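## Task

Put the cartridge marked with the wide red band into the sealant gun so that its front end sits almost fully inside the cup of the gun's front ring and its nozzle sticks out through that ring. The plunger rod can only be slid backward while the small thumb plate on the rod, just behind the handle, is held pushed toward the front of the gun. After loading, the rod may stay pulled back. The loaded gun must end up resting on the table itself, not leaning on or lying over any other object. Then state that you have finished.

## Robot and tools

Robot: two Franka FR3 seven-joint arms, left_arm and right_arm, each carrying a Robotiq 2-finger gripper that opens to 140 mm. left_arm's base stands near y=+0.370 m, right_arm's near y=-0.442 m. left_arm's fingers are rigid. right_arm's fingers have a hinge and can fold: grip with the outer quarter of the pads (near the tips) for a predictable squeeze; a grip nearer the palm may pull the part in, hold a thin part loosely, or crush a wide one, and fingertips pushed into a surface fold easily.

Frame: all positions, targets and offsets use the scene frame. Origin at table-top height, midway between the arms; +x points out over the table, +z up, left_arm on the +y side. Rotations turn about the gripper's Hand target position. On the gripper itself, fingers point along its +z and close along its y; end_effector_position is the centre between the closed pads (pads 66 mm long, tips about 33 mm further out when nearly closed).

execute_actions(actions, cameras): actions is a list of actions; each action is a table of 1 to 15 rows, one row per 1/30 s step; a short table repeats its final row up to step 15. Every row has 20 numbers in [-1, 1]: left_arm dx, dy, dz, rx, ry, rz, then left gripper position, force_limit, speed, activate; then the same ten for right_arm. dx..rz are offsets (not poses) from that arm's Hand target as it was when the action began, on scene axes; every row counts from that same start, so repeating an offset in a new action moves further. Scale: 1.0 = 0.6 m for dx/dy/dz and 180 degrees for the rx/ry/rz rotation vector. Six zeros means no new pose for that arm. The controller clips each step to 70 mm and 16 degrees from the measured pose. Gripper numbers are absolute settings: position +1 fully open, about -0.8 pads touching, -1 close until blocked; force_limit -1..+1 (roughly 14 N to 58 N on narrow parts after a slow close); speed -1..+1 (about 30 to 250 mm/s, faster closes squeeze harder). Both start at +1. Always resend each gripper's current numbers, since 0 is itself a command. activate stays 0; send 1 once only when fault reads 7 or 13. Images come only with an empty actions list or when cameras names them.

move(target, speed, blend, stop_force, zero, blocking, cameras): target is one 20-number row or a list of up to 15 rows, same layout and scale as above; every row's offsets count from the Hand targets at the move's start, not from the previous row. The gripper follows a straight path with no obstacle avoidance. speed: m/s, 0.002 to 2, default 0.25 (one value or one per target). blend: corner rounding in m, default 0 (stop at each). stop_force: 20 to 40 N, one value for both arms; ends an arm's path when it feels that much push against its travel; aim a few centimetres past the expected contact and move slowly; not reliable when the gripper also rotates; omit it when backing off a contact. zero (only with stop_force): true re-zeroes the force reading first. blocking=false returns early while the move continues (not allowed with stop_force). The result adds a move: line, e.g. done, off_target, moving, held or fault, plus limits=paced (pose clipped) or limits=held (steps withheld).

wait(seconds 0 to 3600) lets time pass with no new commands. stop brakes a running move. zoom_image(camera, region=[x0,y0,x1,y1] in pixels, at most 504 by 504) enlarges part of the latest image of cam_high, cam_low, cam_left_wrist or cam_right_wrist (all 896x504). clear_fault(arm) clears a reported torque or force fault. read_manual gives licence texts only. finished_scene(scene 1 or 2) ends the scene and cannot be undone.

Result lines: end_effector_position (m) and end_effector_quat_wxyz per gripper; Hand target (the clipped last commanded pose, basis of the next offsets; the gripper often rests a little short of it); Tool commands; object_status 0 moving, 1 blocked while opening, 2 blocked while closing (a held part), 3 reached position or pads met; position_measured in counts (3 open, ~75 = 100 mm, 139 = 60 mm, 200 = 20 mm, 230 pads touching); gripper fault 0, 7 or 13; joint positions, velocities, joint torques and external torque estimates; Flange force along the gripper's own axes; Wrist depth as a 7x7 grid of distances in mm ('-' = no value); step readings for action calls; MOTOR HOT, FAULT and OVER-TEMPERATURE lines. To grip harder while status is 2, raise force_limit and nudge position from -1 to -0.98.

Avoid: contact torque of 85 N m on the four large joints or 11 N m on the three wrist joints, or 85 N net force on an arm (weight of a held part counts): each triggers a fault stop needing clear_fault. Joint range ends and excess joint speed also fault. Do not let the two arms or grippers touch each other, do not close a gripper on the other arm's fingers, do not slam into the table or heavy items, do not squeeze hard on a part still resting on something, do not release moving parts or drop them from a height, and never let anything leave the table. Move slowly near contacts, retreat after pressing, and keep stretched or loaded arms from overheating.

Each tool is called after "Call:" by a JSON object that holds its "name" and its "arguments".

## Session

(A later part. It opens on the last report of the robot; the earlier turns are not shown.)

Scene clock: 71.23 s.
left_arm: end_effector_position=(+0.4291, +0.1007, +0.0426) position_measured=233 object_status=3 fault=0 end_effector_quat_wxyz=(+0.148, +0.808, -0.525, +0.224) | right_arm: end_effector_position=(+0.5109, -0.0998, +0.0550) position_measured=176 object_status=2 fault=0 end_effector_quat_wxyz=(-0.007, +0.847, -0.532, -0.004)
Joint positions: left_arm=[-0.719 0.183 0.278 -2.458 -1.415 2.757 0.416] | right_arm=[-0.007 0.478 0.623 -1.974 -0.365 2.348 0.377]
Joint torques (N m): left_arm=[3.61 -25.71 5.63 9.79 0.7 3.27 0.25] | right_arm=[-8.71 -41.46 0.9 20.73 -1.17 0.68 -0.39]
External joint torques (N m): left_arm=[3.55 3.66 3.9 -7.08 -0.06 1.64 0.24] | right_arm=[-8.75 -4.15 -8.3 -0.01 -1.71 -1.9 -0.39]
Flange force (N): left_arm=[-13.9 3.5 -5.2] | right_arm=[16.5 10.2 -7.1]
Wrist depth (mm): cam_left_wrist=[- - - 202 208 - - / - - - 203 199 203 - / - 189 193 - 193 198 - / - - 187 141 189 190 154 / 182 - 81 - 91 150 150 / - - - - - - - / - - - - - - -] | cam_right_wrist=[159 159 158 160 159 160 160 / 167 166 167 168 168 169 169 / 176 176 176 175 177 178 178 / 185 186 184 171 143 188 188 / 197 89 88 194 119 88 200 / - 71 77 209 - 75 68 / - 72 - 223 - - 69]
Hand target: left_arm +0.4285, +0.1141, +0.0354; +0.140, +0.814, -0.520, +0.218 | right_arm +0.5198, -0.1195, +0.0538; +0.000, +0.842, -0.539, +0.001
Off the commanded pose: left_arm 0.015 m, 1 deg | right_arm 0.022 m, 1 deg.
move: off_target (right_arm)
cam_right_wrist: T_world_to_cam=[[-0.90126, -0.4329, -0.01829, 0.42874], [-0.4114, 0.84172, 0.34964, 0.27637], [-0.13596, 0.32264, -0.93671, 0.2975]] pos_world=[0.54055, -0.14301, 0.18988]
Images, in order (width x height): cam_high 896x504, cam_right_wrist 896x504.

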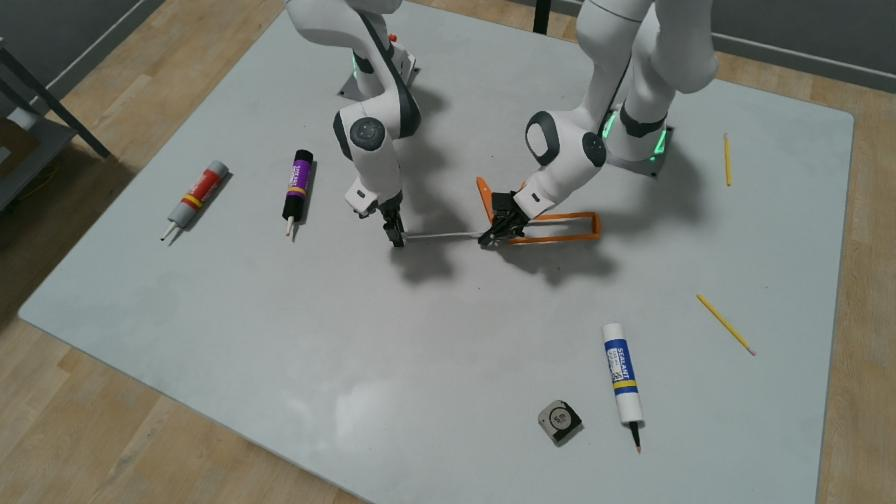

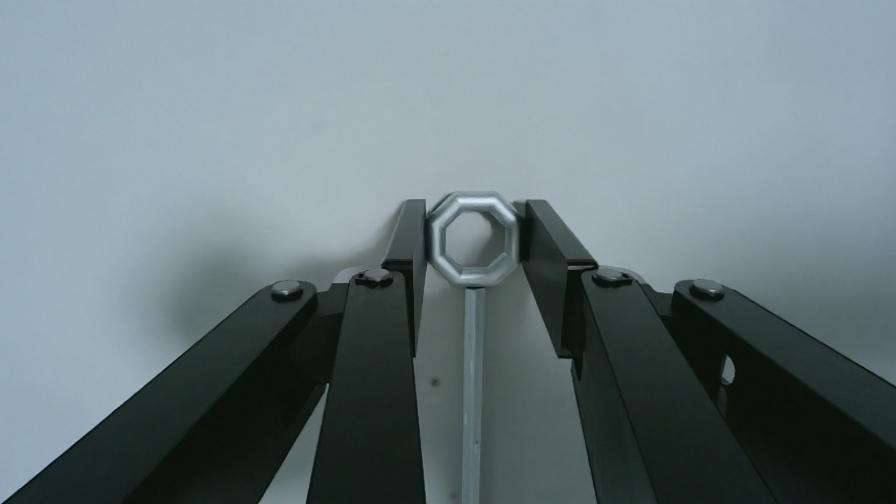

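Call:
{"name": "move", "arguments": {"target": [[0.003, -0.024, 0.005, 0,0,0, -1, 0, 0, 0, -0.0145, 0.032, 0.002, 0, 0, 0, -1, -0.2, -1, 0],[0.008, -0.035, 0.25, 0,0,0, -1, 0, 0, 0, -0.0145, 0.032, 0.002, 0, 0, 0, -1, -0.2, -1, 0]], "speed": 0.1}}

Call:
{"name": "execute_actions", "arguments": {"actions": [[[0,0,0,0,0,0,-1,0,0,0,0,0,0,0,0,0,0.3,-0.2,-0.5,0]],[[0,0,0,0,0,0,-1,0,0,0,0,0,0,0,0,0,0.3,-0.2,-0.5,0]]]}}

Call:
{"name": "move", "arguments": {"target": [-0.05, 0.3, 0.2, 0,0,0, -1, 0, 0, 0, 0, 0, 0.3, 0, 0, 0, 0.3, -0.2, -0.5, 0], "cameras": ["all"]}}

Scene clock: 75.57 s.
left_arm: end_effector_position=(+0.4336, +0.0936, +0.1857) position_measured=233 object_status=3 fault=0 end_effector_quat_wxyz=(+0.139, +0.813, -0.521, +0.220) | right_arm: end_effector_position=(+0.5107, -0.0986, +0.0548) position_measured=176 object_status=2 fault=0 end_effector_quat_wxyz=(-0.002, +0.845, -0.535, +0.000)
Joint positions: left_arm=[-0.645 -0.169 0.242 -2.511 -0.682 2.663 -0.291] | right_arm=[0.021 0.478 0.602 -1.963 -0.369 2.335 0.393]
Joint velocities: left_arm=[0 0.001 0 0.001 0.001 0 -0.008] | right_arm=[within noise]
Joint torques (N m): left_arm=[0.16 -23.53 -2.02 21.93 1.31 2.25 -0.24] | right_arm=[-0.87 -39.91 7.76 21.66 0.56 2 0.28]
External joint torques (N m): left_arm=[0.08 -0.33 -0.75 -0.48 0.35 -0.41 -0.25] | right_arm=[-0.68 -2.17 -0.98 0.86 0.02 -0.54 0.28]
Flange force (N): left_arm=[0.6 2.8 -4.0] | right_arm=[1.0 1.2 -4.3]
Wrist depth (mm): cam_left_wrist=[- - - - - 365 369 / 351 - - - - - 351 / - - 342 - - - - / - - - 117 - - - / - - 81 - 91 291 324 / 315 - - - - - - / - - - - - - -] | cam_right_wrist=[159 160 158 160 161 161 162 / 166 167 168 168 168 169 170 / 175 176 176 175 178 179 178 / 184 185 183 170 143 188 189 / 195 89 88 193 118 88 199 / - 71 77 207 - 75 68 / - 72 - 221 - - 69]
Hand target: left_arm +0.4333, +0.0931, +0.1854; +0.140, +0.814, -0.520, +0.218 | right_arm +0.5111, -0.1003, +0.0550; +0.000, +0.842, -0.539, +0.001
Off the commanded pose: left_arm 0.001 m, 0 deg | right_arm 0.002 m, 1 deg.
move: done

Scene clock: 76.77 s.
left_arm: end_effector_position=(+0.4336, +0.0937, +0.1857) position_measured=233 object_status=3 fault=0 end_effector_quat_wxyz=(+0.139, +0.813, -0.520, +0.220) | right_arm: end_effector_position=(+0.5111, -0.0993, +0.0548) position_measured=91 object_status=3 fault=0 end_effector_quat_wxyz=(-0.001, +0.844, -0.536, +0.001)
Joint positions: left_arm=[-0.645 -0.169 0.242 -2.511 -0.681 2.663 -0.293] | right_arm=[0.021 0.478 0.601 -1.963 -0.369 2.335 0.395]
Joint torques (N m): left_arm=[-0.21 -23.48 -1.57 21.93 1.31 2.26 -0.15] | right_arm=[-0.78 -39.63 8.36 21.44 0.58 2.08 0.24]
External joint torques (N m): left_arm=[-0.2 -0.24 -0.2 -0.5 0.34 -0.4 -0.17] | right_arm=[-0.85 -1.85 -0.59 0.71 0.04 -0.45 0.24]
External joint torques at the end of the 1st action: left_arm=[-0.2 -0.35 -0.14 -0.37 0.34 -0.37 -0.17] | right_arm=[-0.79 -1.77 -0.57 0.55 0.04 -0.46 0.17]
Flange force (N): left_arm=[0.0 2.0 -3.1] | right_arm=[1.3 1.7 -4.1]
Flange force at the end of the 1st action (N): left_arm=[0.1 1.9 -3.3] | right_arm=[1.4 2.1 -4.0]
Wrist depth (mm): cam_left_wrist=[- - - - 357 360 - / - - 355 347 349 356 358 / 338 - - - - - - / - 336 - 118 329 336 - / - - 82 - 91 297 - / - - - - - - 319 / - - - - - - -] | cam_right_wrist=[159 159 159 160 161 161 162 / 166 167 167 168 168 169 170 / 175 176 175 175 178 178 179 / 184 185 182 184 185 184 188 / - 85 127 196 197 102 85 / - 67 206 207 209 - 87 / - - 222 223 224 - -]
Hand target: left_arm +0.4333, +0.0931, +0.1854; +0.140, +0.814, -0.520, +0.218 | right_arm +0.5111, -0.1003, +0.0550; +0.000, +0.842, -0.539, +0.001
Off the commanded pose: left_arm 0.001 m, 0 deg | right_arm 0.001 m, 0 deg.
Step readings (end_effector_position of left_arm | right_arm; steps 1 to 15: 1st action; 16 to 30: 2nd action):
0: (+0.4336, +0.0936, +0.1857) | (+0.5107, -0.0986, +0.0548)
1: (+0.4336, +0.0936, +0.1857) | (+0.5107, -0.0986, +0.0548)
2: (+0.4336, +0.0937, +0.1857) | (+0.5107, -0.0986, +0.0548)
4: (+0.4336, +0.0937, +0.1857) | (+0.5109, -0.0989, +0.0548)
8: (+0.4336, +0.0937, +0.1857) | (+0.5111, -0.0992, +0.0548)
15: (+0.4336, +0.0937, +0.1857) | (+0.5111, -0.0993, +0.0548)
16: (+0.4336, +0.0937, +0.1857) | (+0.5111, -0.0993, +0.0548)
17: (+0.4336, +0.0937, +0.1857) | (+0.5111, -0.0993, +0.0548)
19: (+0.4336, +0.0937, +0.1857) | (+0.5111, -0.0993, +0.0548)
23: (+0.4336, +0.0937, +0.1857) | (+0.5111, -0.0993, +0.0548)
30: (+0.4336, +0.0937, +0.1857) | (+0.5111, -0.0993, +0.0548)

Scene clock: 78.63 s.
left_arm: end_effector_position=(+0.4035, +0.2724, +0.3046) position_measured=233 object_status=3 fault=0 end_effector_quat_wxyz=(+0.140, +0.815, -0.518, +0.218) | right_arm: end_effector_position=(+0.5123, -0.1002, +0.2356) position_measured=91 object_status=3 fault=0 end_effector_quat_wxyz=(-0.001, +0.841, -0.541, +0.003)
Joint positions: left_arm=[-0.367 -0.559 0.392 -2.5 -0.324 2.197 -0.307] | right_arm=[-0.059 0.237 0.707 -1.786 -0.171 1.967 0.278]
Joint velocities: left_arm=[0.001 -0.002 0 0 0.001 -0.003 0.002] | right_arm=[0 0.001 0 -0.001 0.001 -0.002 -0.004]
Joint torques (N m): left_arm=[-0.21 -12.4 -5.86 24.09 0.7 2.26 0.29] | right_arm=[-0.9 -33.36 5.28 25.19 1.09 2.17 -0.3]
External joint torques (N m): left_arm=[-0.21 -0.73 -0.03 -0.71 0.36 -0.41 0.27] | right_arm=[-0.81 -1.46 0.23 0.87 0.41 -0.39 -0.3]
Flange force (N): left_arm=[-2.3 3.7 -1.2] | right_arm=[2.2 3.7 -4.0]
Wrist depth (mm): cam_left_wrist=[499 477 493 - 496 - - / - 458 479 - - - 503 / - - 458 467 436 - - / 444 - - 120 - 456 - / - - 82 - 91 - 459 / 418 - - - - - - / - - - - - - -] | cam_right_wrist=[322 323 323 324 325 326 328 / 339 339 338 340 340 342 344 / 353 357 356 352 360 360 360 / 374 370 148 376 373 369 379 / - 85 127 395 399 102 86 / - 67 416 422 418 - 87 / - - 447 443 410 - -]
Hand target: left_arm +0.4033, +0.2731, +0.3054; +0.140, +0.814, -0.520, +0.218 | right_arm +0.5111, -0.1003, +0.2350; +0.000, +0.842, -0.539, +0.001
Off the commanded pose: left_arm 0.001 m, 0 deg | right_arm 0.001 m, 0 deg.
move: done
cam_left_wrist: T_world_to_cam=[[-0.90539, -0.42427, 0.016, 0.4851], [-0.42073, 0.8915, -0.16797, -0.01922], [0.057, -0.15881, -0.98566, 0.46365]] pos_world=[0.40469, 0.29659, 0.44602]
cam_right_wrist: T_world_to_cam=[[-0.91052, -0.41317, -0.01592, 0.43934], [-0.39456, 0.85672, 0.33221, 0.21114], [-0.12362, 0.30876, -0.94307, 0.46081]] pos_world=[0.54029, -0.14165, 0.37143]

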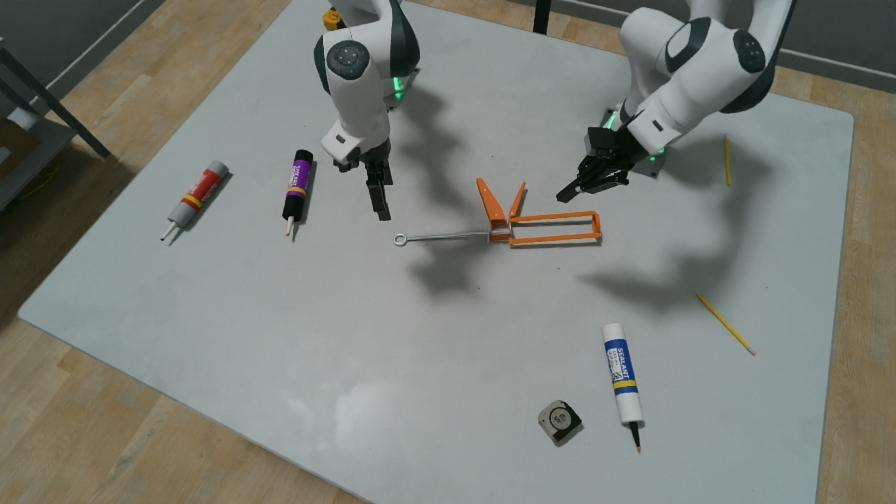

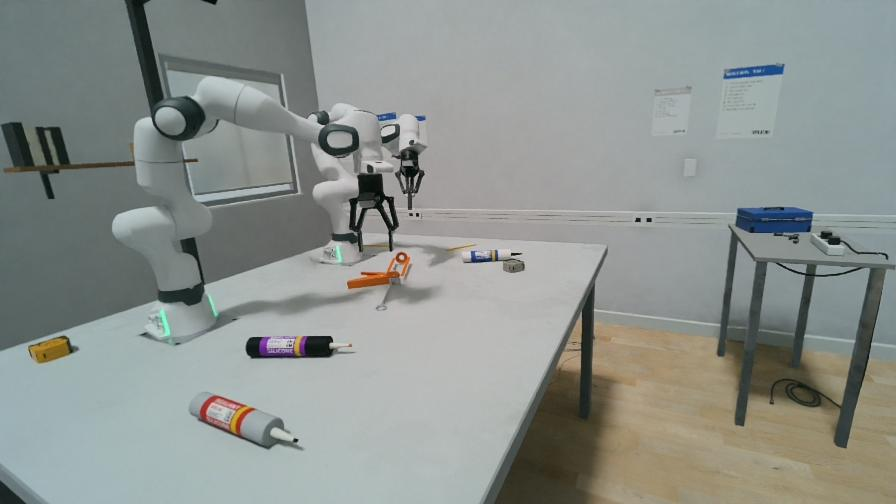

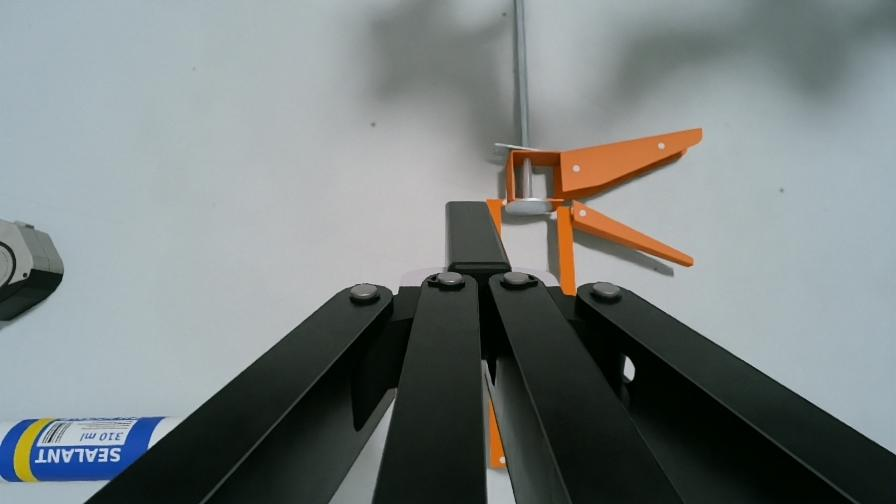

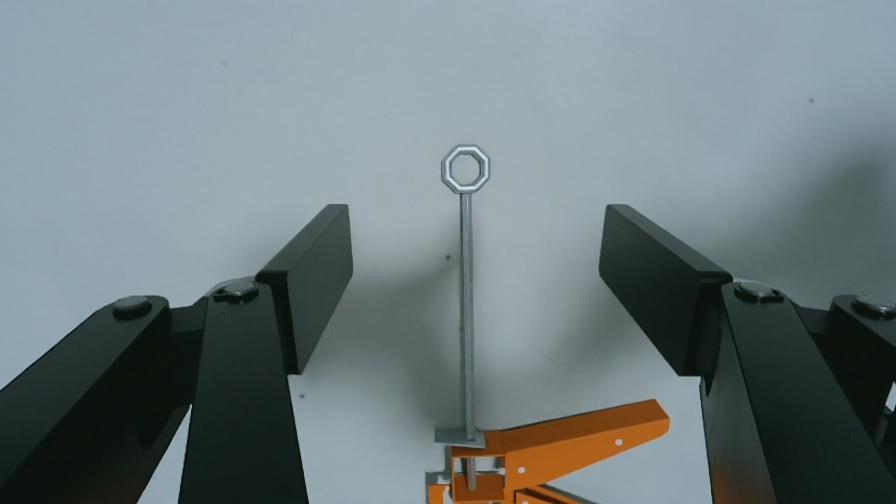

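Call:
{"name": "move", "arguments": {"target": [-0.125, -0.05, -0.12, 0,0,0, 1, 0, 0, 0, 0.115, -0.953, 0.02, 0, 0, -0.638, 0.3, -0.2, 0, 0], "speed": 0.4, "cameras": ["cam_right_wrist","cam_left_wrist"]}}

Scene clock: 84.93 s.
left_arm: end_effector_position=(+0.3283, +0.2434, +0.2333) position_measured=3 object_status=3 fault=0 end_effector_quat_wxyz=(+0.139, +0.812, -0.523, +0.218) | right_arm: end_effector_position=(+0.5812, -0.6718, +0.2481) position_measured=91 object_status=3 fault=0 end_effector_quat_wxyz=(+0.002, -0.002, +1.000, +0.000)
Joint positions: left_arm=[-0.334 -0.752 0.308 -2.834 -0.337 2.354 -0.32] | right_arm=[-0.538 0.21 0.17 -1.726 -0.036 1.937 1.212]
Joint velocities: left_arm=[within noise] | right_arm=[0 0 0 0 -0.001 0 0.007]
Joint torques (N m): left_arm=[-0.04 -6.94 -5.49 22.69 0.11 2.86 -0.15] | right_arm=[-0.42 -40.26 0.94 25.52 0.14 2.01 0.19]
External joint torques (N m): left_arm=[-0.05 -1.06 -0.61 -1.5 -0.48 0.16 -0.17] | right_arm=[-0.45 -1.43 -0.41 0.95 -0.6 -0.46 0.19]
Flange force (N): left_arm=[-2.0 8.5 0.3] | right_arm=[-0.2 -0.5 -3.5]
Wrist depth (mm): cam_left_wrist=[- 406 - - 410 435 438 / - - - 385 372 - - / 382 - 398 370 394 - 401 / - 132 377 373 358 139 - / - 113 - 343 - 122 94 / - - - 320 358 - 98 / - - - 319 351 - -] | cam_right_wrist=[1144 336 337 333 334 336 295 / 1209 353 352 317 349 349 317 / 1270 370 369 333 369 368 367 / 1351 384 148 381 381 378 388 / - 85 127 404 407 102 86 / - 67 436 433 430 - 87 / - - 459 457 456 - -]
Hand target: left_arm +0.3283, +0.2431, +0.2334; +0.140, +0.814, -0.520, +0.218 | right_arm +0.5801, -0.6721, +0.2470; -0.001, +0.001, +1.000, +0.000
Off the commanded pose: left_arm 0.000 m, 0 deg | right_arm 0.002 m, 0 deg.
move: done
cam_left_wrist: T_world_to_cam=[[-0.90983, -0.4148, 0.01216, 0.40593], [-0.41091, 0.89642, -0.16607, -0.04183], [0.05799, -0.15609, -0.98604, 0.39208]] pos_world=[0.3294, 0.26708, 0.37472]
cam_right_wrist: T_world_to_cam=[[-0.00345, 0.99994, -0.01055, 0.68698], [0.94059, 0.00682, 0.33948, -0.62481], [0.33953, -0.00875, -0.94056, 0.17447]] pos_world=[0.53082, -0.68115, 0.38345]
Images, in order (width x height): cam_left_wrist 896x504, cam_right_wrist 896x504.

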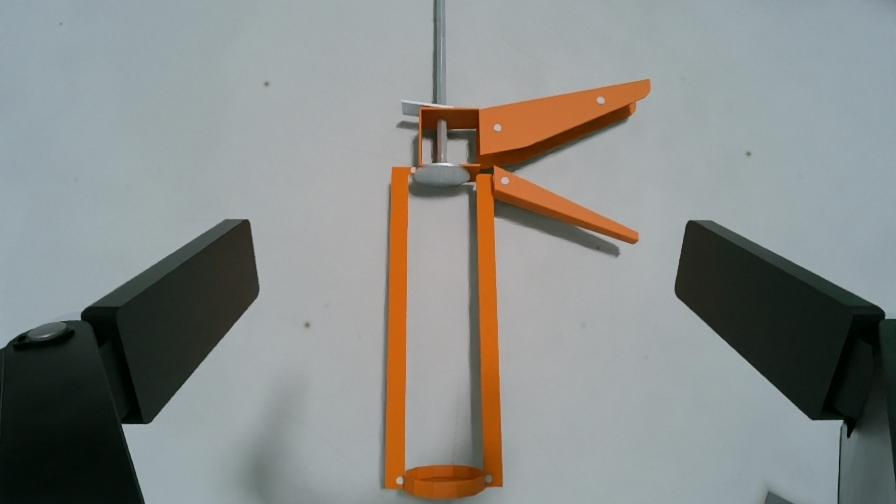

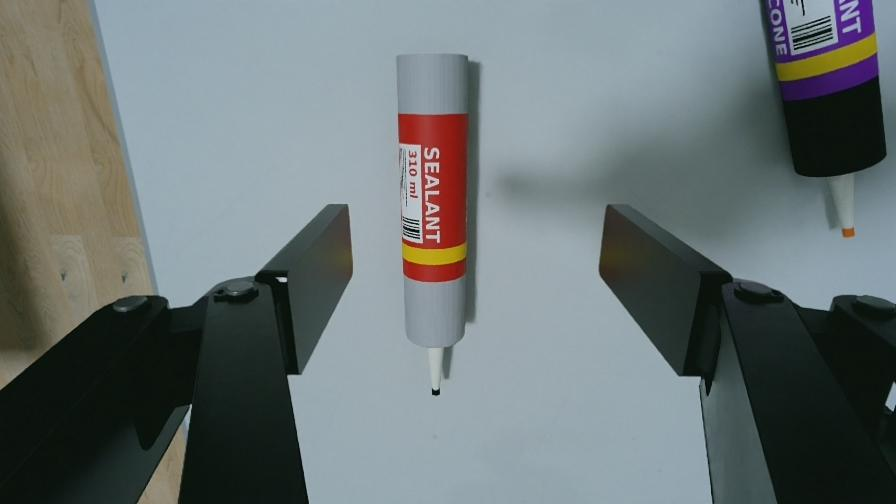

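Call:
{"name": "move", "arguments": {"target": [0,0,0,0,0,0,1,0,0,0, 0.0667,-0.039,-0.1,0,0,0,0.3,-0.2,0,0], "cameras": ["cam_right_wrist","cam_high"]}}

Scene clock: 89.93 s.
left_arm: end_effector_position=(+0.3283, +0.2434, +0.2333) position_measured=3 object_status=3 fault=0 end_effector_quat_wxyz=(+0.139, +0.813, -0.522, +0.218) | right_arm: end_effector_position=(+0.6186, -0.6945, +0.1864) position_measured=91 object_status=3 fault=0 end_effector_quat_wxyz=(-0.002, -0.001, +1.000, +0.002)
Joint positions: left_arm=[-0.334 -0.752 0.308 -2.834 -0.337 2.354 -0.32] | right_arm=[-0.531 0.398 0.162 -1.614 -0.067 2 1.219]
Joint velocities: left_arm=[within noise] | right_arm=[0 0.001 0.001 0 0 0.003 0]
Joint torques (N m): left_arm=[-0.07 -6.92 -5.44 22.74 0.11 2.85 -0.18] | right_arm=[-0.33 -46.69 1.96 25.2 0.13 2.46 0.22]
External joint torques (N m): left_arm=[-0.06 -1 -0.55 -1.47 -0.48 0.16 -0.19] | right_arm=[-0.38 -2.16 -0.42 0.87 -0.58 0.02 0.22]
Flange force (N): left_arm=[-1.9 8.1 0.4] | right_arm=[2.5 0.8 -2.7]
Wrist depth (mm): cam_left_wrist=[- - - 422 - 421 413 / 389 - - 385 370 408 - / 384 381 381 368 362 - - / - 133 394 360 380 139 - / - 113 - 353 369 130 94 / - - 351 334 353 361 97 / - 347 - 316 357 356 -] | cam_right_wrist=[283 280 280 241 279 277 280 / 1139 294 292 251 291 292 292 / 1186 307 306 267 305 302 304 / 1276 323 148 282 318 137 320 / - 85 127 333 340 102 86 / - 67 354 357 358 - 87 / - - 380 378 379 - -]
Hand target: left_arm +0.3283, +0.2431, +0.2334; +0.140, +0.814, -0.520, +0.218 | right_arm +0.6202, -0.6955, +0.1870; -0.001, +0.001, +1.000, +0.000
Off the commanded pose: left_arm 0.000 m, 0 deg | right_arm 0.002 m, 0 deg.
move: done
cam_right_wrist: T_world_to_cam=[[-0.00182, 0.99998, -0.00672, 0.70734], [0.94363, 0.00394, 0.33098, -0.64127], [0.33099, -0.00573, -0.94361, 0.11142]] pos_world=[0.56953, -0.70416, 0.32213]
Images, in order (width x height): cam_high 896x504, cam_right_wrist 896x504.

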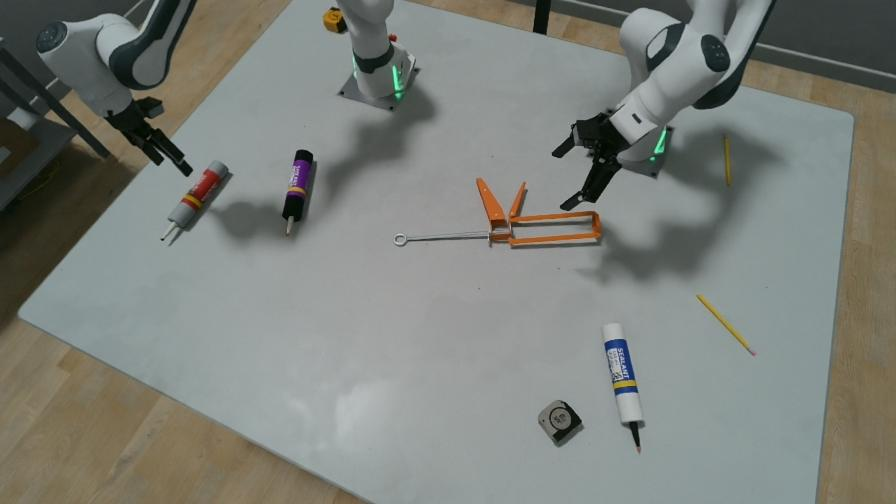

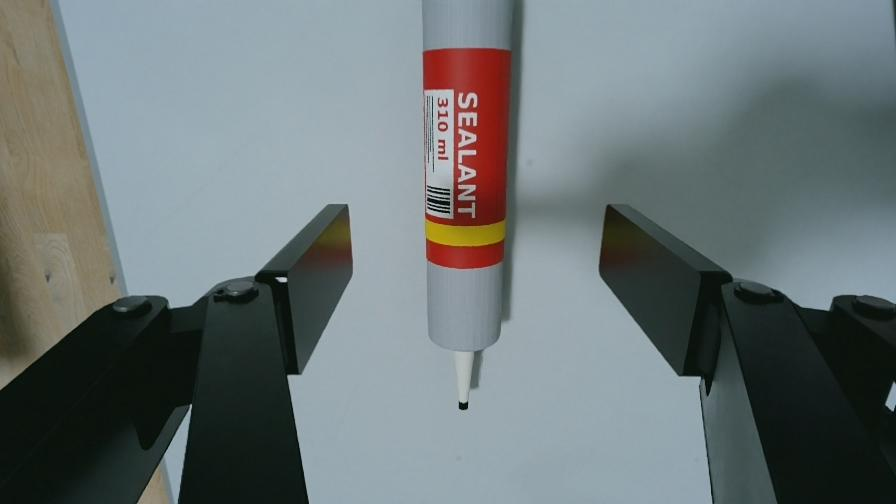

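Call:
{"name": "move", "arguments": {"target": [0,0,0,0,0,0,1,0,0,0, 0.0167,0,-0.238,0,0,0,0.3,-0.2,0,0], "cameras": ["cam_right_wrist"], "speed": 0.15}}

Call:
{"name": "execute_actions", "arguments": {"actions": [[[0,0,0,0,0,0,1,0,0,0, 0,0,0,0,0,0,-1,-0.2,-1,0]],[[0,0,0,0,0,0,1,0,0,0, 0,0,0,0,0,0,-1,-0.2,-1,0]],[[0,0,0,0,0,0,1,0,0,0, 0,0,0,0,0,0,-1,-0.2,-1,0]],[[0,0,0,0,0,0,1,0,0,0, 0,0,0,0,0,0,-1,-0.2,-1,0]],[[0,0,0,0,0,0,1,0,0,0, 0,0,0,0,0,0,-1,-0.2,-1,0]],[[0,0,0,0,0,0,1,0,0,0, 0,0,0,0,0,0,-1,-0.2,-1,0]]], "cameras": ["cam_right_wrist"]}}

Scene clock: 92.97 s.
left_arm: end_effector_position=(+0.3283, +0.2434, +0.2333) position_measured=3 object_status=3 fault=0 end_effector_quat_wxyz=(+0.139, +0.813, -0.522, +0.218) | right_arm: end_effector_position=(+0.6286, -0.6944, +0.0436) position_measured=91 object_status=3 fault=0 end_effector_quat_wxyz=(-0.003, -0.001, +1.000, +0.002)
Joint positions: left_arm=[-0.334 -0.752 0.308 -2.834 -0.337 2.354 -0.32] | right_arm=[-0.51 0.594 0.141 -1.689 -0.101 2.27 1.245]
Joint velocities: left_arm=[within noise] | right_arm=[0.001 -0.001 -0.001 -0.001 -0.002 0.004 0.003]
Joint torques (N m): left_arm=[-0.02 -6.93 -5.45 22.68 0.13 2.84 -0.15] | right_arm=[-0.64 -50.15 2.52 23.17 0.22 2.62 0.11]
External joint torques (N m): left_arm=[-0.02 -1.16 -0.56 -1.36 -0.46 0.18 -0.16] | right_arm=[-0.68 -1.89 -0.61 0.55 -0.39 0.15 0.11]
Flange force (N): left_arm=[-2.0 8.4 -0.1] | right_arm=[3.3 0.5 -2.6]
Wrist depth (mm): cam_left_wrist=[411 - - - 408 421 412 / 397 392 402 372 372 416 410 / 372 - - 364 396 399 394 / 374 133 375 353 385 139 390 / - 113 363 338 382 130 94 / - 355 353 324 - - 98 / - - - 318 - - -] | cam_right_wrist=[151 151 151 107 148 150 150 / 158 158 158 112 122 157 157 / 166 165 165 117 161 164 164 / 173 173 148 123 156 168 172 / - 85 127 130 180 102 86 / - 67 192 136 190 - 87 / - - 203 146 203 - -]
Hand target: left_arm +0.3283, +0.2431, +0.2334; +0.140, +0.814, -0.520, +0.218 | right_arm +0.6302, -0.6955, +0.0442; -0.001, +0.001, +1.000, +0.000
Off the commanded pose: left_arm 0.000 m, 0 deg | right_arm 0.002 m, 0 deg.
move: done
cam_right_wrist: T_world_to_cam=[[-0.00197, 0.99997, -0.00719, 0.70647], [0.94373, 0.00424, 0.33068, -0.60318], [0.3307, -0.00614, -0.94372, -0.02661]] pos_world=[0.57943, -0.70406, 0.17943]

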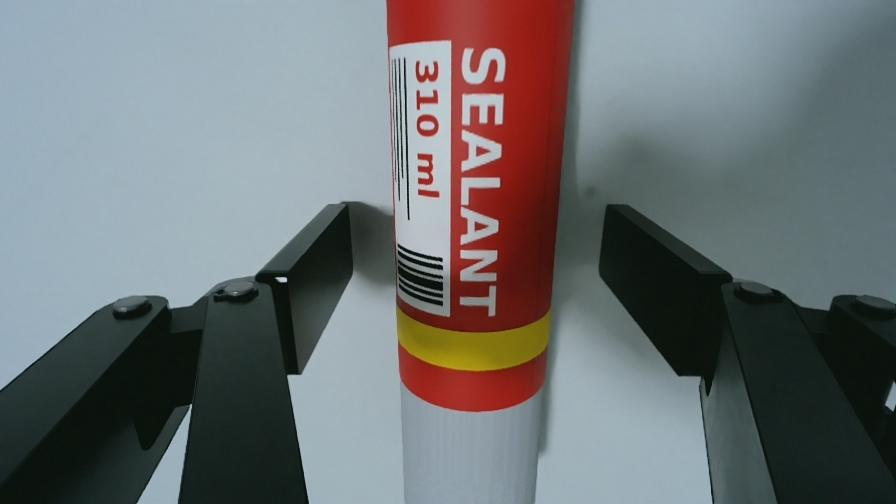

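Scene clock: 96.17 s.
left_arm: end_effector_position=(+0.3283, +0.2434, +0.2333) position_measured=3 object_status=3 fault=0 end_effector_quat_wxyz=(+0.139, +0.813, -0.522, +0.218) | right_arm: end_effector_position=(+0.6311, -0.6923, +0.0458) position_measured=157 object_status=2 fault=0 end_effector_quat_wxyz=(-0.001, -0.003, +1.000, +0.001)
Joint positions: left_arm=[-0.334 -0.752 0.308 -2.834 -0.337 2.354 -0.32] | right_arm=[-0.505 0.592 0.14 -1.688 -0.101 2.271 1.246]
Joint torques (N m): left_arm=[-0.06 -6.93 -5.44 22.73 0.12 2.87 -0.17] | right_arm=[-2.14 -48.01 0.73 22.17 0.28 2.76 0.16]
External joint torques (N m): left_arm=[-0.07 -1.1 -0.56 -1.4 -0.47 0.2 -0.18] | right_arm=[-2.12 0.01 -2.31 -0.37 -0.32 0.3 0.16]
External joint torques at the end of the 2nd action: left_arm=[-0.05 -1.12 -0.58 -1.31 -0.45 0.18 -0.18] | right_arm=[-1.46 0.41 -1.91 0.27 -0.51 0.21 0.2]
External joint torques at the end of the 3rd action: left_arm=[-0.02 -1 -0.49 -1.47 -0.46 0.17 -0.24] | right_arm=[-2.16 -0.34 -2.34 -0.11 -0.31 0.42 0.16]
External joint torques at the end of the 4th action: left_arm=[-0.04 -1.17 -0.5 -1.31 -0.45 0.19 -0.19] | right_arm=[-2.19 -0.01 -2.38 -0.3 -0.33 0.31 0.12]
External joint torques at the end of the 5th action: left_arm=[-0.03 -1.15 -0.55 -1.37 -0.47 0.18 -0.16] | right_arm=[-2.15 -0.02 -2.35 -0.3 -0.29 0.31 0.14]
Flange force (N): left_arm=[-1.9 8.3 0.2] | right_arm=[3.7 -1.7 0.9]
Flange force at the end of the 2nd action (N): left_arm=[-1.8 8.2 0.0] | right_arm=[-1.0 -2.5 1.3]
Flange force at the end of the 3rd action (N): left_arm=[-2.0 8.1 0.3] | right_arm=[3.7 -1.7 0.5]
Flange force at the end of the 4th action (N): left_arm=[-1.9 8.2 -0.1] | right_arm=[3.5 -1.9 0.9]
Flange force at the end of the 5th action (N): left_arm=[-2.0 8.4 0.0] | right_arm=[3.5 -1.8 0.9]
Wrist depth (mm): cam_left_wrist=[- - 406 - - - - / 399 397 - 363 368 - - / - 391 - 362 - - 399 / - 133 378 359 - 130 372 / - 113 - 346 - 130 98 / - - 353 351 374 369 98 / - - 347 318 - - -] | cam_right_wrist=[153 152 152 109 120 152 151 / 160 160 159 114 120 158 158 / 168 167 167 119 163 166 166 / 176 176 174 125 127 174 174 / 184 83 88 132 130 86 181 / - 65 - 141 148 - 70 / - - - 148 - - 71]
Hand target: left_arm +0.3283, +0.2431, +0.2334; +0.140, +0.814, -0.520, +0.218 | right_arm +0.6302, -0.6955, +0.0442; -0.001, +0.001, +1.000, +0.000
Off the commanded pose: left_arm 0.000 m, 0 deg | right_arm 0.004 m, 0 deg.
Step readings (end_effector_position of left_arm | right_arm; steps 1 to 15: 1st action; 16 to 30: 2nd action; 31 to 45: 3rd action; 46 to 60: 4th action; 61 to 75: 5th action; 76 to 90: 6th action):
0: (+0.3283, +0.2434, +0.2333) | (+0.6286, -0.6944, +0.0436)
1: (+0.3283, +0.2434, +0.2333) | (+0.6286, -0.6944, +0.0436)
2: (+0.3283, +0.2434, +0.2333) | (+0.6286, -0.6945, +0.0436)
4: (+0.3283, +0.2434, +0.2333) | (+0.6287, -0.6945, +0.0436)
8: (+0.3283, +0.2434, +0.2333) | (+0.6287, -0.6945, +0.0436)
15: (+0.3283, +0.2434, +0.2333) | (+0.6287, -0.6946, +0.0436)
16: (+0.3283, +0.2434, +0.2333) | (+0.6287, -0.6946, +0.0436)
17: (+0.3283, +0.2434, +0.2333) | (+0.6287, -0.6946, +0.0436)
19: (+0.3283, +0.2434, +0.2333) | (+0.6287, -0.6946, +0.0436)
23: (+0.3283, +0.2434, +0.2333) | (+0.6287, -0.6946, +0.0436)
30: (+0.3283, +0.2434, +0.2333) | (+0.6297, -0.6936, +0.0444)
31: (+0.3283, +0.2434, +0.2333) | (+0.6299, -0.6934, +0.0446)
32: (+0.3283, +0.2434, +0.2333) | (+0.6301, -0.6933, +0.0447)
34: (+0.3283, +0.2434, +0.2333) | (+0.6303, -0.6929, +0.0450)
38: (+0.3283, +0.2434, +0.2333) | (+0.6308, -0.6927, +0.0454)
45: (+0.3283, +0.2434, +0.2333) | (+0.6311, -0.6923, +0.0458)
46: (+0.3283, +0.2434, +0.2333) | (+0.6311, -0.6923, +0.0458)
47: (+0.3283, +0.2434, +0.2333) | (+0.6311, -0.6923, +0.0458)
49: (+0.3283, +0.2434, +0.2333) | (+0.6311, -0.6923, +0.0458)
53: (+0.3283, +0.2434, +0.2333) | (+0.6311, -0.6923, +0.0458)
60: (+0.3283, +0.2434, +0.2333) | (+0.6311, -0.6923, +0.0458)
61: (+0.3283, +0.2434, +0.2333) | (+0.6311, -0.6923, +0.0458)
62: (+0.3283, +0.2434, +0.2333) | (+0.6311, -0.6923, +0.0458)
64: (+0.3283, +0.2434, +0.2333) | (+0.6311, -0.6923, +0.0458)
68: (+0.3283, +0.2434, +0.2333) | (+0.6311, -0.6923, +0.0458)
75: (+0.3283, +0.2434, +0.2333) | (+0.6311, -0.6923, +0.0458)
76: (+0.3283, +0.2434, +0.2333) | (+0.6311, -0.6923, +0.0458)
77: (+0.3283, +0.2434, +0.2333) | (+0.6311, -0.6923, +0.0458)
79: (+0.3283, +0.2434, +0.2333) | (+0.6311, -0.6923, +0.0458)
83: (+0.3283, +0.2434, +0.2333) | (+0.6311, -0.6923, +0.0458)
90: (+0.3283, +0.2434, +0.2333) | (+0.6311, -0.6923, +0.0458)
cam_right_wrist: T_world_to_cam=[[-0.00616, 0.99994, -0.00936, 0.70708], [0.9424, 0.00894, 0.33436, -0.60252], [0.33442, -0.00676, -0.9424, -0.02827]] pos_world=[0.58162, -0.70184, 0.18144]

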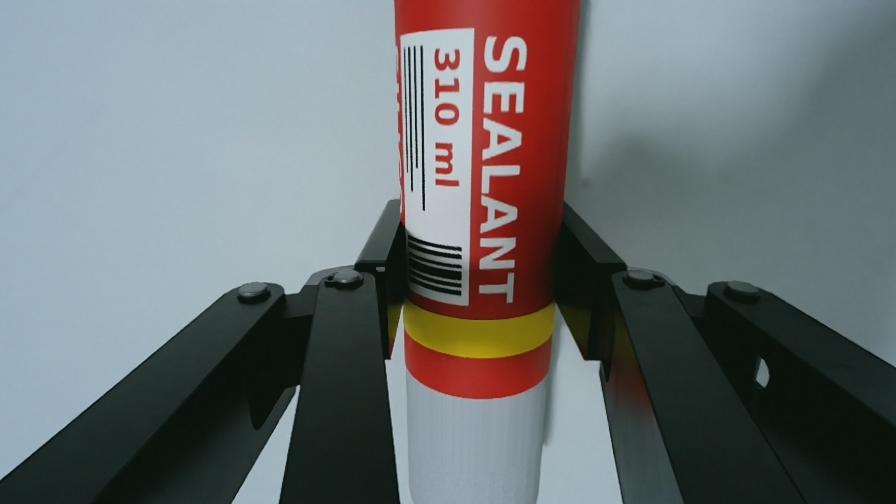

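Call:
{"name": "move", "arguments": {"target": [[0,0,0,0,0,0,1,0,0,0, 0,0,0.35,0,0,0,-1,-0.2,-1,0],[0,0.1,0.2,0,0,0,1,0,0,0, -0.1337,1.1258,0.35,0,0,0.639,-1,-0.2,-1,0]], "blend": 0.08, "speed": 0.3, "cameras": ["cam_right_wrist","cam_high"]}}

every number of target 2 of 2 must lie in [-1, 1]; nothing of the call was run
Scene clock: 97.27 s.
left_arm: end_effector_position=(+0.3283, +0.2434, +0.2333) position_measured=3 object_status=3 fault=0 end_effector_quat_wxyz=(+0.139, +0.813, -0.522, +0.218) | right_arm: end_effector_position=(+0.6311, -0.6923, +0.0458) position_measured=157 object_status=2 fault=0 end_effector_quat_wxyz=(-0.001, -0.003, +1.000, +0.001)
Joint positions: left_arm=[-0.334 -0.752 0.308 -2.834 -0.337 2.354 -0.32] | right_arm=[-0.505 0.592 0.14 -1.688 -0.101 2.271 1.246]
Joint torques (N m): left_arm=[-0.09 -6.93 -5.44 22.74 0.13 2.86 -0.15] | right_arm=[-2.12 -48 0.78 22.19 0.29 2.74 0.11]
External joint torques (N m): left_arm=[-0.1 -1.1 -0.55 -1.45 -0.46 0.17 -0.17] | right_arm=[-2.07 -0.07 -2.24 -0.29 -0.31 0.29 0.11]
Flange force (N): left_arm=[-2.0 8.4 0.3] | right_arm=[3.5 -1.8 0.7]
Hand target: left_arm +0.3283, +0.2431, +0.2334; +0.140, +0.814, -0.520, +0.218 | right_arm +0.6302, -0.6955, +0.0442; -0.001, +0.001, +1.000, +0.000
Tool commands: left_gripper/position=+1.0 left_gripper/force_limit=+0.0 left_gripper/speed=+0.0 left_gripper/activate=+0.0 right_gripper/position=-1.0 right_gripper/force_limit=-0.2 right_gripper/speed=-1.0 right_gripper/activate=+0.0
Off the commanded pose: left_arm 0.000 m, 0 deg | right_arm 0.004 m, 0 deg.

Call:
{"name": "move", "arguments": {"target": [[0,0,0,0,0,0,1,0,0,0, 0,0,0.35,0,0,0,-1,-0.2,-1,0],[0,0.1,0.2,0,0,0,1,0,0,0, -0.1,0.85,0.35,0,0,0.55,-1,-0.2,-1,0]], "blend": 0.08, "speed": 0.3, "cameras": ["cam_right_wrist","cam_high"]}}

Scene clock: 102.33 s.
left_arm: end_effector_position=(+0.3284, +0.3024, +0.3532) position_measured=3 object_status=3 fault=0 end_effector_quat_wxyz=(+0.139, +0.813, -0.521, +0.219) | right_arm: end_effector_position=(+0.5689, -0.1854, +0.2517) position_measured=157 object_status=2 fault=0 end_effector_quat_wxyz=(+0.001, +0.757, -0.653, -0.001)
Joint positions: left_arm=[-0.215 -0.823 0.328 -2.555 -0.259 1.972 -0.339] | right_arm=[-0.216 0.268 0.712 -1.708 -0.182 1.905 0.396]
Joint velocities: left_arm=[within noise] | right_arm=[0 -0.001 0 0 0 0 -0.005]
Joint torques (N m): left_arm=[0.2 -4.56 -6.67 24.13 0.06 2.31 -0.03] | right_arm=[-0.78 -36.4 6.16 26.95 0.09 2.35 -0.36]
External joint torques (N m): left_arm=[0.17 -0.38 -0.34 -0.58 0 -0.39 -0.04] | right_arm=[-0.92 -3.29 0.25 2.67 -0.62 -0.17 -0.36]
Flange force (N): left_arm=[-1.0 3.4 -0.1] | right_arm=[2.0 0.6 -7.3]
Wrist depth (mm): cam_left_wrist=[- 573 551 551 - - - / - - 551 524 496 - 532 / 488 - - 486 - - - / 490 133 498 495 - 130 - / - 122 486 480 491 122 94 / - - 466 - - - 98 / - 455 - - 455 - -] | cam_right_wrist=[335 335 336 109 118 342 344 / 350 352 354 114 349 358 362 / 368 369 372 119 370 377 378 / 388 388 383 126 127 398 399 / 404 80 88 131 129 86 420 / - 65 - 140 145 - 70 / - - - 148 - - 70]
Hand target: left_arm +0.3283, +0.3031, +0.3534; +0.140, +0.814, -0.520, +0.218 | right_arm +0.5702, -0.1855, +0.2542; +0.000, +0.760, -0.650, +0.001
Off the commanded pose: left_arm 0.001 m, 0 deg | right_arm 0.003 m, 1 deg.
move: done
cam_right_wrist: T_world_to_cam=[[-0.98913, -0.14689, -0.00679, 0.54778], [-0.14061, 0.93129, 0.33605, 0.16942], [-0.04304, 0.33336, -0.94182, 0.46778]] pos_world=[0.58578, -0.23325, 0.38734]
Images, in order (width x height): cam_high 896x504, cam_right_wrist 896x504.

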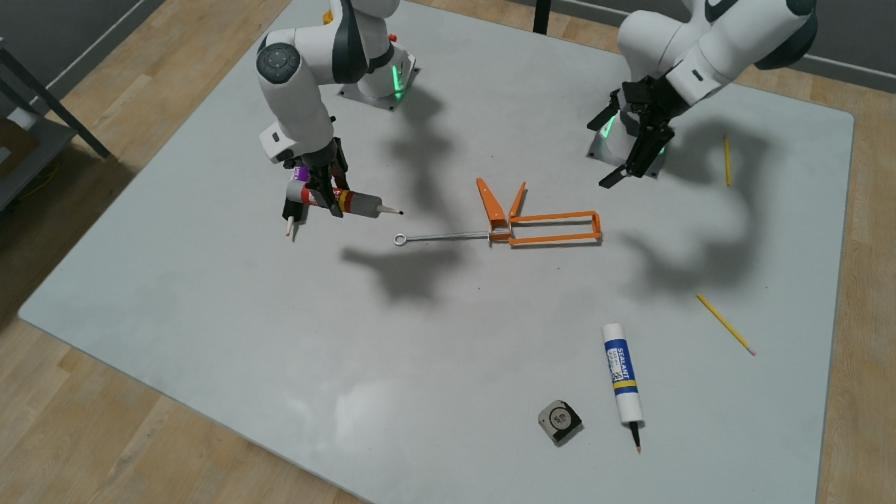

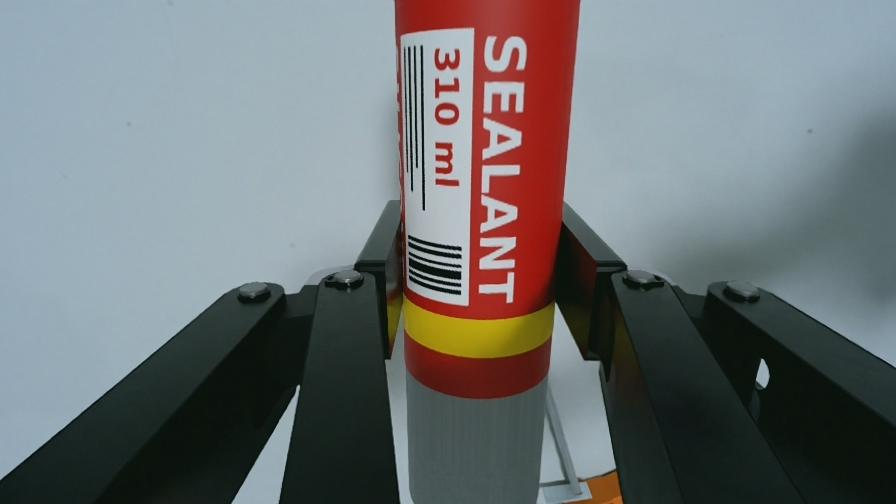

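Call:
{"name": "move", "arguments": {"target": [[0,0,0,0,0,0,1,0,0,0, -0.037,0.276,0,0,0,0.089,-1,-0.2,-1,0],[0,0,0,0,0,0,1,0,0,0, -0.037,0.276,-0.29,0,0,0.089,-1,-0.2,-1,0]], "blend": 0.05, "speed": [0.25,0.2], "cameras": ["cam_right_wrist","cam_high"]}}

Scene clock: 105.33 s.
left_arm: end_effector_position=(+0.3284, +0.3025, +0.3532) position_measured=3 object_status=3 fault=0 end_effector_quat_wxyz=(+0.139, +0.813, -0.521, +0.219) | right_arm: end_effector_position=(+0.5440, -0.0226, +0.0752) position_measured=157 object_status=2 fault=0 end_effector_quat_wxyz=(+0.006, +0.844, -0.536, -0.003)
Joint positions: left_arm=[-0.214 -0.823 0.328 -2.555 -0.259 1.972 -0.339] | right_arm=[0.127 0.69 0.651 -1.598 -0.465 2.113 0.481]
Joint velocities: left_arm=[within noise] | right_arm=[0.001 0.001 -0.001 0 0.001 0.002 0.006]
Joint torques (N m): left_arm=[0.17 -4.57 -6.66 24.13 0.02 2.32 -0.09] | right_arm=[-0.35 -49.64 12.86 23.65 0.1 2.96 0.28]
External joint torques (N m): left_arm=[0.16 -0.38 -0.32 -0.7 -0.03 -0.41 -0.11] | right_arm=[-0.52 -4.7 -0.18 2.16 -0.55 0.45 0.27]
Flange force (N): left_arm=[-1.0 3.7 0.1] | right_arm=[1.5 4.2 -6.0]
Wrist depth (mm): cam_left_wrist=[544 - - 554 525 550 579 / 528 - - 494 509 - 528 / 488 492 505 495 - 519 - / 500 133 - 501 - 130 - / - 122 - 465 493 122 94 / - - 484 467 - - 98 / - - 452 462 - - -] | cam_right_wrist=[174 176 176 109 118 178 182 / 181 183 185 114 179 188 190 / 191 192 193 119 187 198 200 / 201 202 201 126 127 208 210 / 211 83 88 132 130 86 220 / - 65 - 140 145 - 70 / - - - 148 - - 70]
Hand target: left_arm +0.3283, +0.3031, +0.3534; +0.140, +0.814, -0.520, +0.218 | right_arm +0.5480, -0.0199, +0.0802; +0.000, +0.843, -0.538, +0.001
Off the commanded pose: left_arm 0.001 m, 0 deg | right_arm 0.007 m, 1 deg.
move: off_target (right_arm)
cam_right_wrist: T_world_to_cam=[[-0.90484, -0.42574, 0.00348, 0.49287], [-0.40015, 0.85319, 0.33457, 0.21324], [-0.14541, 0.30134, -0.94236, 0.30116]] pos_world=[0.57509, -0.06286, 0.21074]
Images, in order (width x height): cam_high 896x504, cam_right_wrist 896x504.

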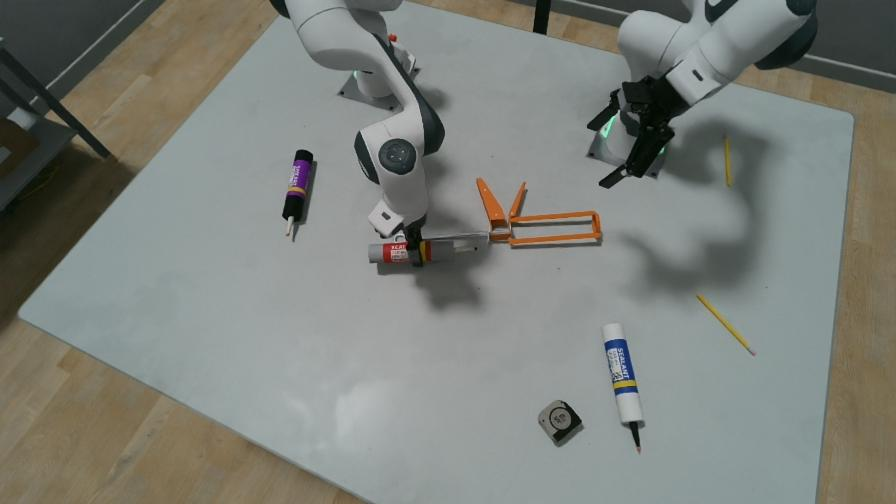

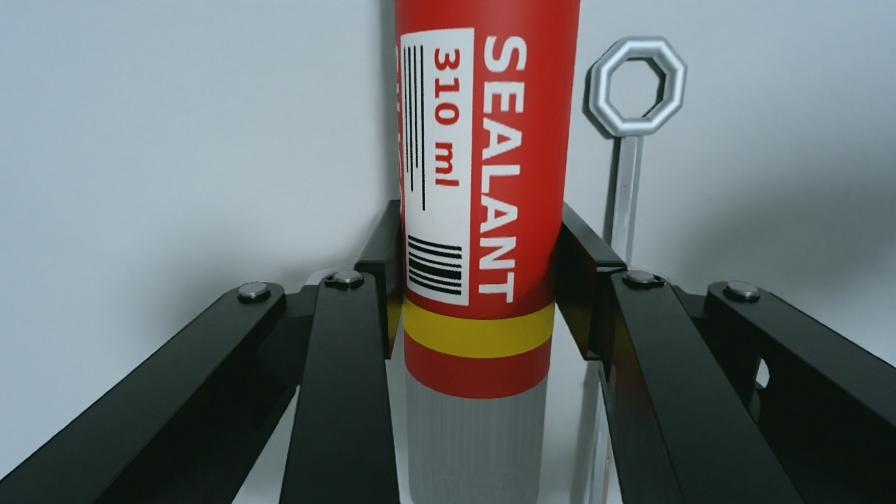

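Call:
{"name": "move", "arguments": {"target": [0,0,0,0,0,0,1,0,0,0, 0.053,0.025,0,0,0,0,-1,-0.2,-1,0], "speed": 0.1}}

Call:
{"name": "move", "arguments": {"target": [0,0,0,0,0,0,1,0,0,0, 0,0,-0.065,0,0,0,-1,-0.2,-1,0], "speed": 0.02, "stop_force": 20, "cameras": ["cam_right_wrist"]}}

Scene clock: 106.77 s.
left_arm: end_effector_position=(+0.3284, +0.3025, +0.3532) position_measured=3 object_status=3 fault=0 end_effector_quat_wxyz=(+0.139, +0.813, -0.521, +0.219) | right_arm: end_effector_position=(+0.5784, -0.0055, +0.0776) position_measured=157 object_status=2 fault=0 end_effector_quat_wxyz=(+0.001, +0.841, -0.541, -0.002)
Joint positions: left_arm=[-0.214 -0.823 0.328 -2.555 -0.259 1.972 -0.339] | right_arm=[0.189 0.793 0.621 -1.406 -0.482 2.043 0.466]
Joint velocities: left_arm=[within noise] | right_arm=[0.001 0.002 -0.001 0 0.001 -0.004 -0.004]
Joint torques (N m): left_arm=[0.14 -4.56 -6.65 24.13 0.03 2.31 -0.05] | right_arm=[-0.4 -52.91 13.52 24.05 0.06 2.36 -0.31]
External joint torques (N m): left_arm=[0.19 -0.44 -0.24 -0.58 -0.02 -0.4 -0.07] | right_arm=[-0.47 -4.04 0.23 2.36 -0.61 -0.17 -0.31]
Flange force (N): left_arm=[-1.2 3.5 -0.2] | right_arm=[0.9 -1.0 -6.4]
Wrist depth (mm): cam_left_wrist=[521 531 - - 548 - 562 / 526 531 526 485 496 - 545 / - 510 506 495 509 - 516 / - 132 - 480 504 130 510 / - 122 490 452 - 122 98 / - - - 429 471 - 98 / - - - - - - -] | cam_right_wrist=[177 178 178 109 120 178 181 / 185 186 186 114 185 187 190 / 194 195 196 120 194 198 199 / 204 205 204 126 127 207 210 / 216 83 88 132 129 86 219 / - 65 - 140 145 - 70 / - - - 148 - - 70]
Hand target: left_arm +0.3283, +0.3031, +0.3534; +0.140, +0.814, -0.520, +0.218 | right_arm +0.5798, -0.0049, +0.0802; +0.000, +0.843, -0.538, +0.001
Off the commanded pose: left_arm 0.001 m, 0 deg | right_arm 0.003 m, 1 deg.
move: done

Scene clock: 109.20 s.
left_arm: end_effector_position=(+0.3284, +0.3025, +0.3532) position_measured=3 object_status=3 fault=0 end_effector_quat_wxyz=(+0.139, +0.813, -0.521, +0.219) | right_arm: end_effector_position=(+0.5787, -0.0068, +0.0462) position_measured=158 object_status=2 fault=0 end_effector_quat_wxyz=(+0.003, +0.844, -0.537, +0.000)
Joint positions: left_arm=[-0.214 -0.823 0.328 -2.555 -0.259 1.972 -0.339] | right_arm=[0.197 0.835 0.604 -1.416 -0.508 2.088 0.469]
Joint torques (N m): left_arm=[0.14 -4.58 -6.66 24.17 0.01 2.31 -0.07] | right_arm=[0.25 -46.45 11.71 21.19 -0.46 4.7 0.22]
External joint torques (N m): left_arm=[0.15 -0.53 -0.28 -0.51 -0.04 -0.39 -0.08] | right_arm=[0.37 3.1 -1.75 -0.12 -1.1 2.18 0.22]
Flange force (N): left_arm=[-1.0 3.7 -0.3] | right_arm=[-2.0 -5.5 9.6]
Wrist depth (mm): cam_left_wrist=[- 532 - - 538 - - / 527 - - 528 526 539 - / - 510 - 497 532 - - / 511 140 497 476 - 139 504 / - 113 - 456 490 130 94 / - - 455 462 465 - 98 / - 451 455 462 465 - -] | cam_right_wrist=[148 149 149 108 118 152 151 / 156 156 156 112 121 158 159 / 163 164 165 118 163 168 168 / 171 173 170 125 126 175 177 / 179 83 94 132 129 88 185 / - 71 67 140 145 - 70 / - - - 150 - - 70]
Hand target: left_arm +0.3283, +0.3031, +0.3534; +0.140, +0.814, -0.520, +0.218 | right_arm +0.5798, -0.0049, +0.0412; +0.000, +0.843, -0.538, +0.001
Off the commanded pose: left_arm 0.001 m, 0 deg | right_arm 0.005 m, 0 deg.
move: off_target (right_arm)
cam_right_wrist: T_world_to_cam=[[-0.90576, -0.42377, -0.00525, 0.53202], [-0.40121, 0.85343, 0.33268, 0.22402], [-0.1365, 0.30344, -0.94302, 0.269]] pos_world=[0.60848, -0.04736, 0.18194]

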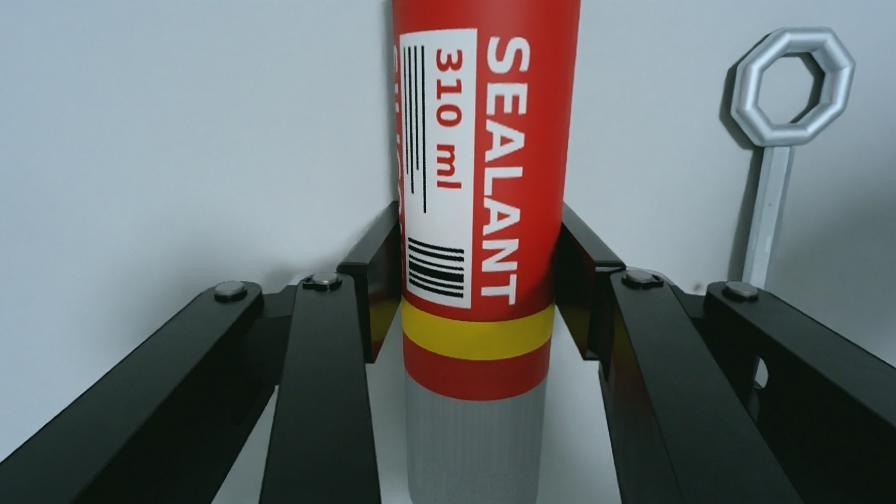

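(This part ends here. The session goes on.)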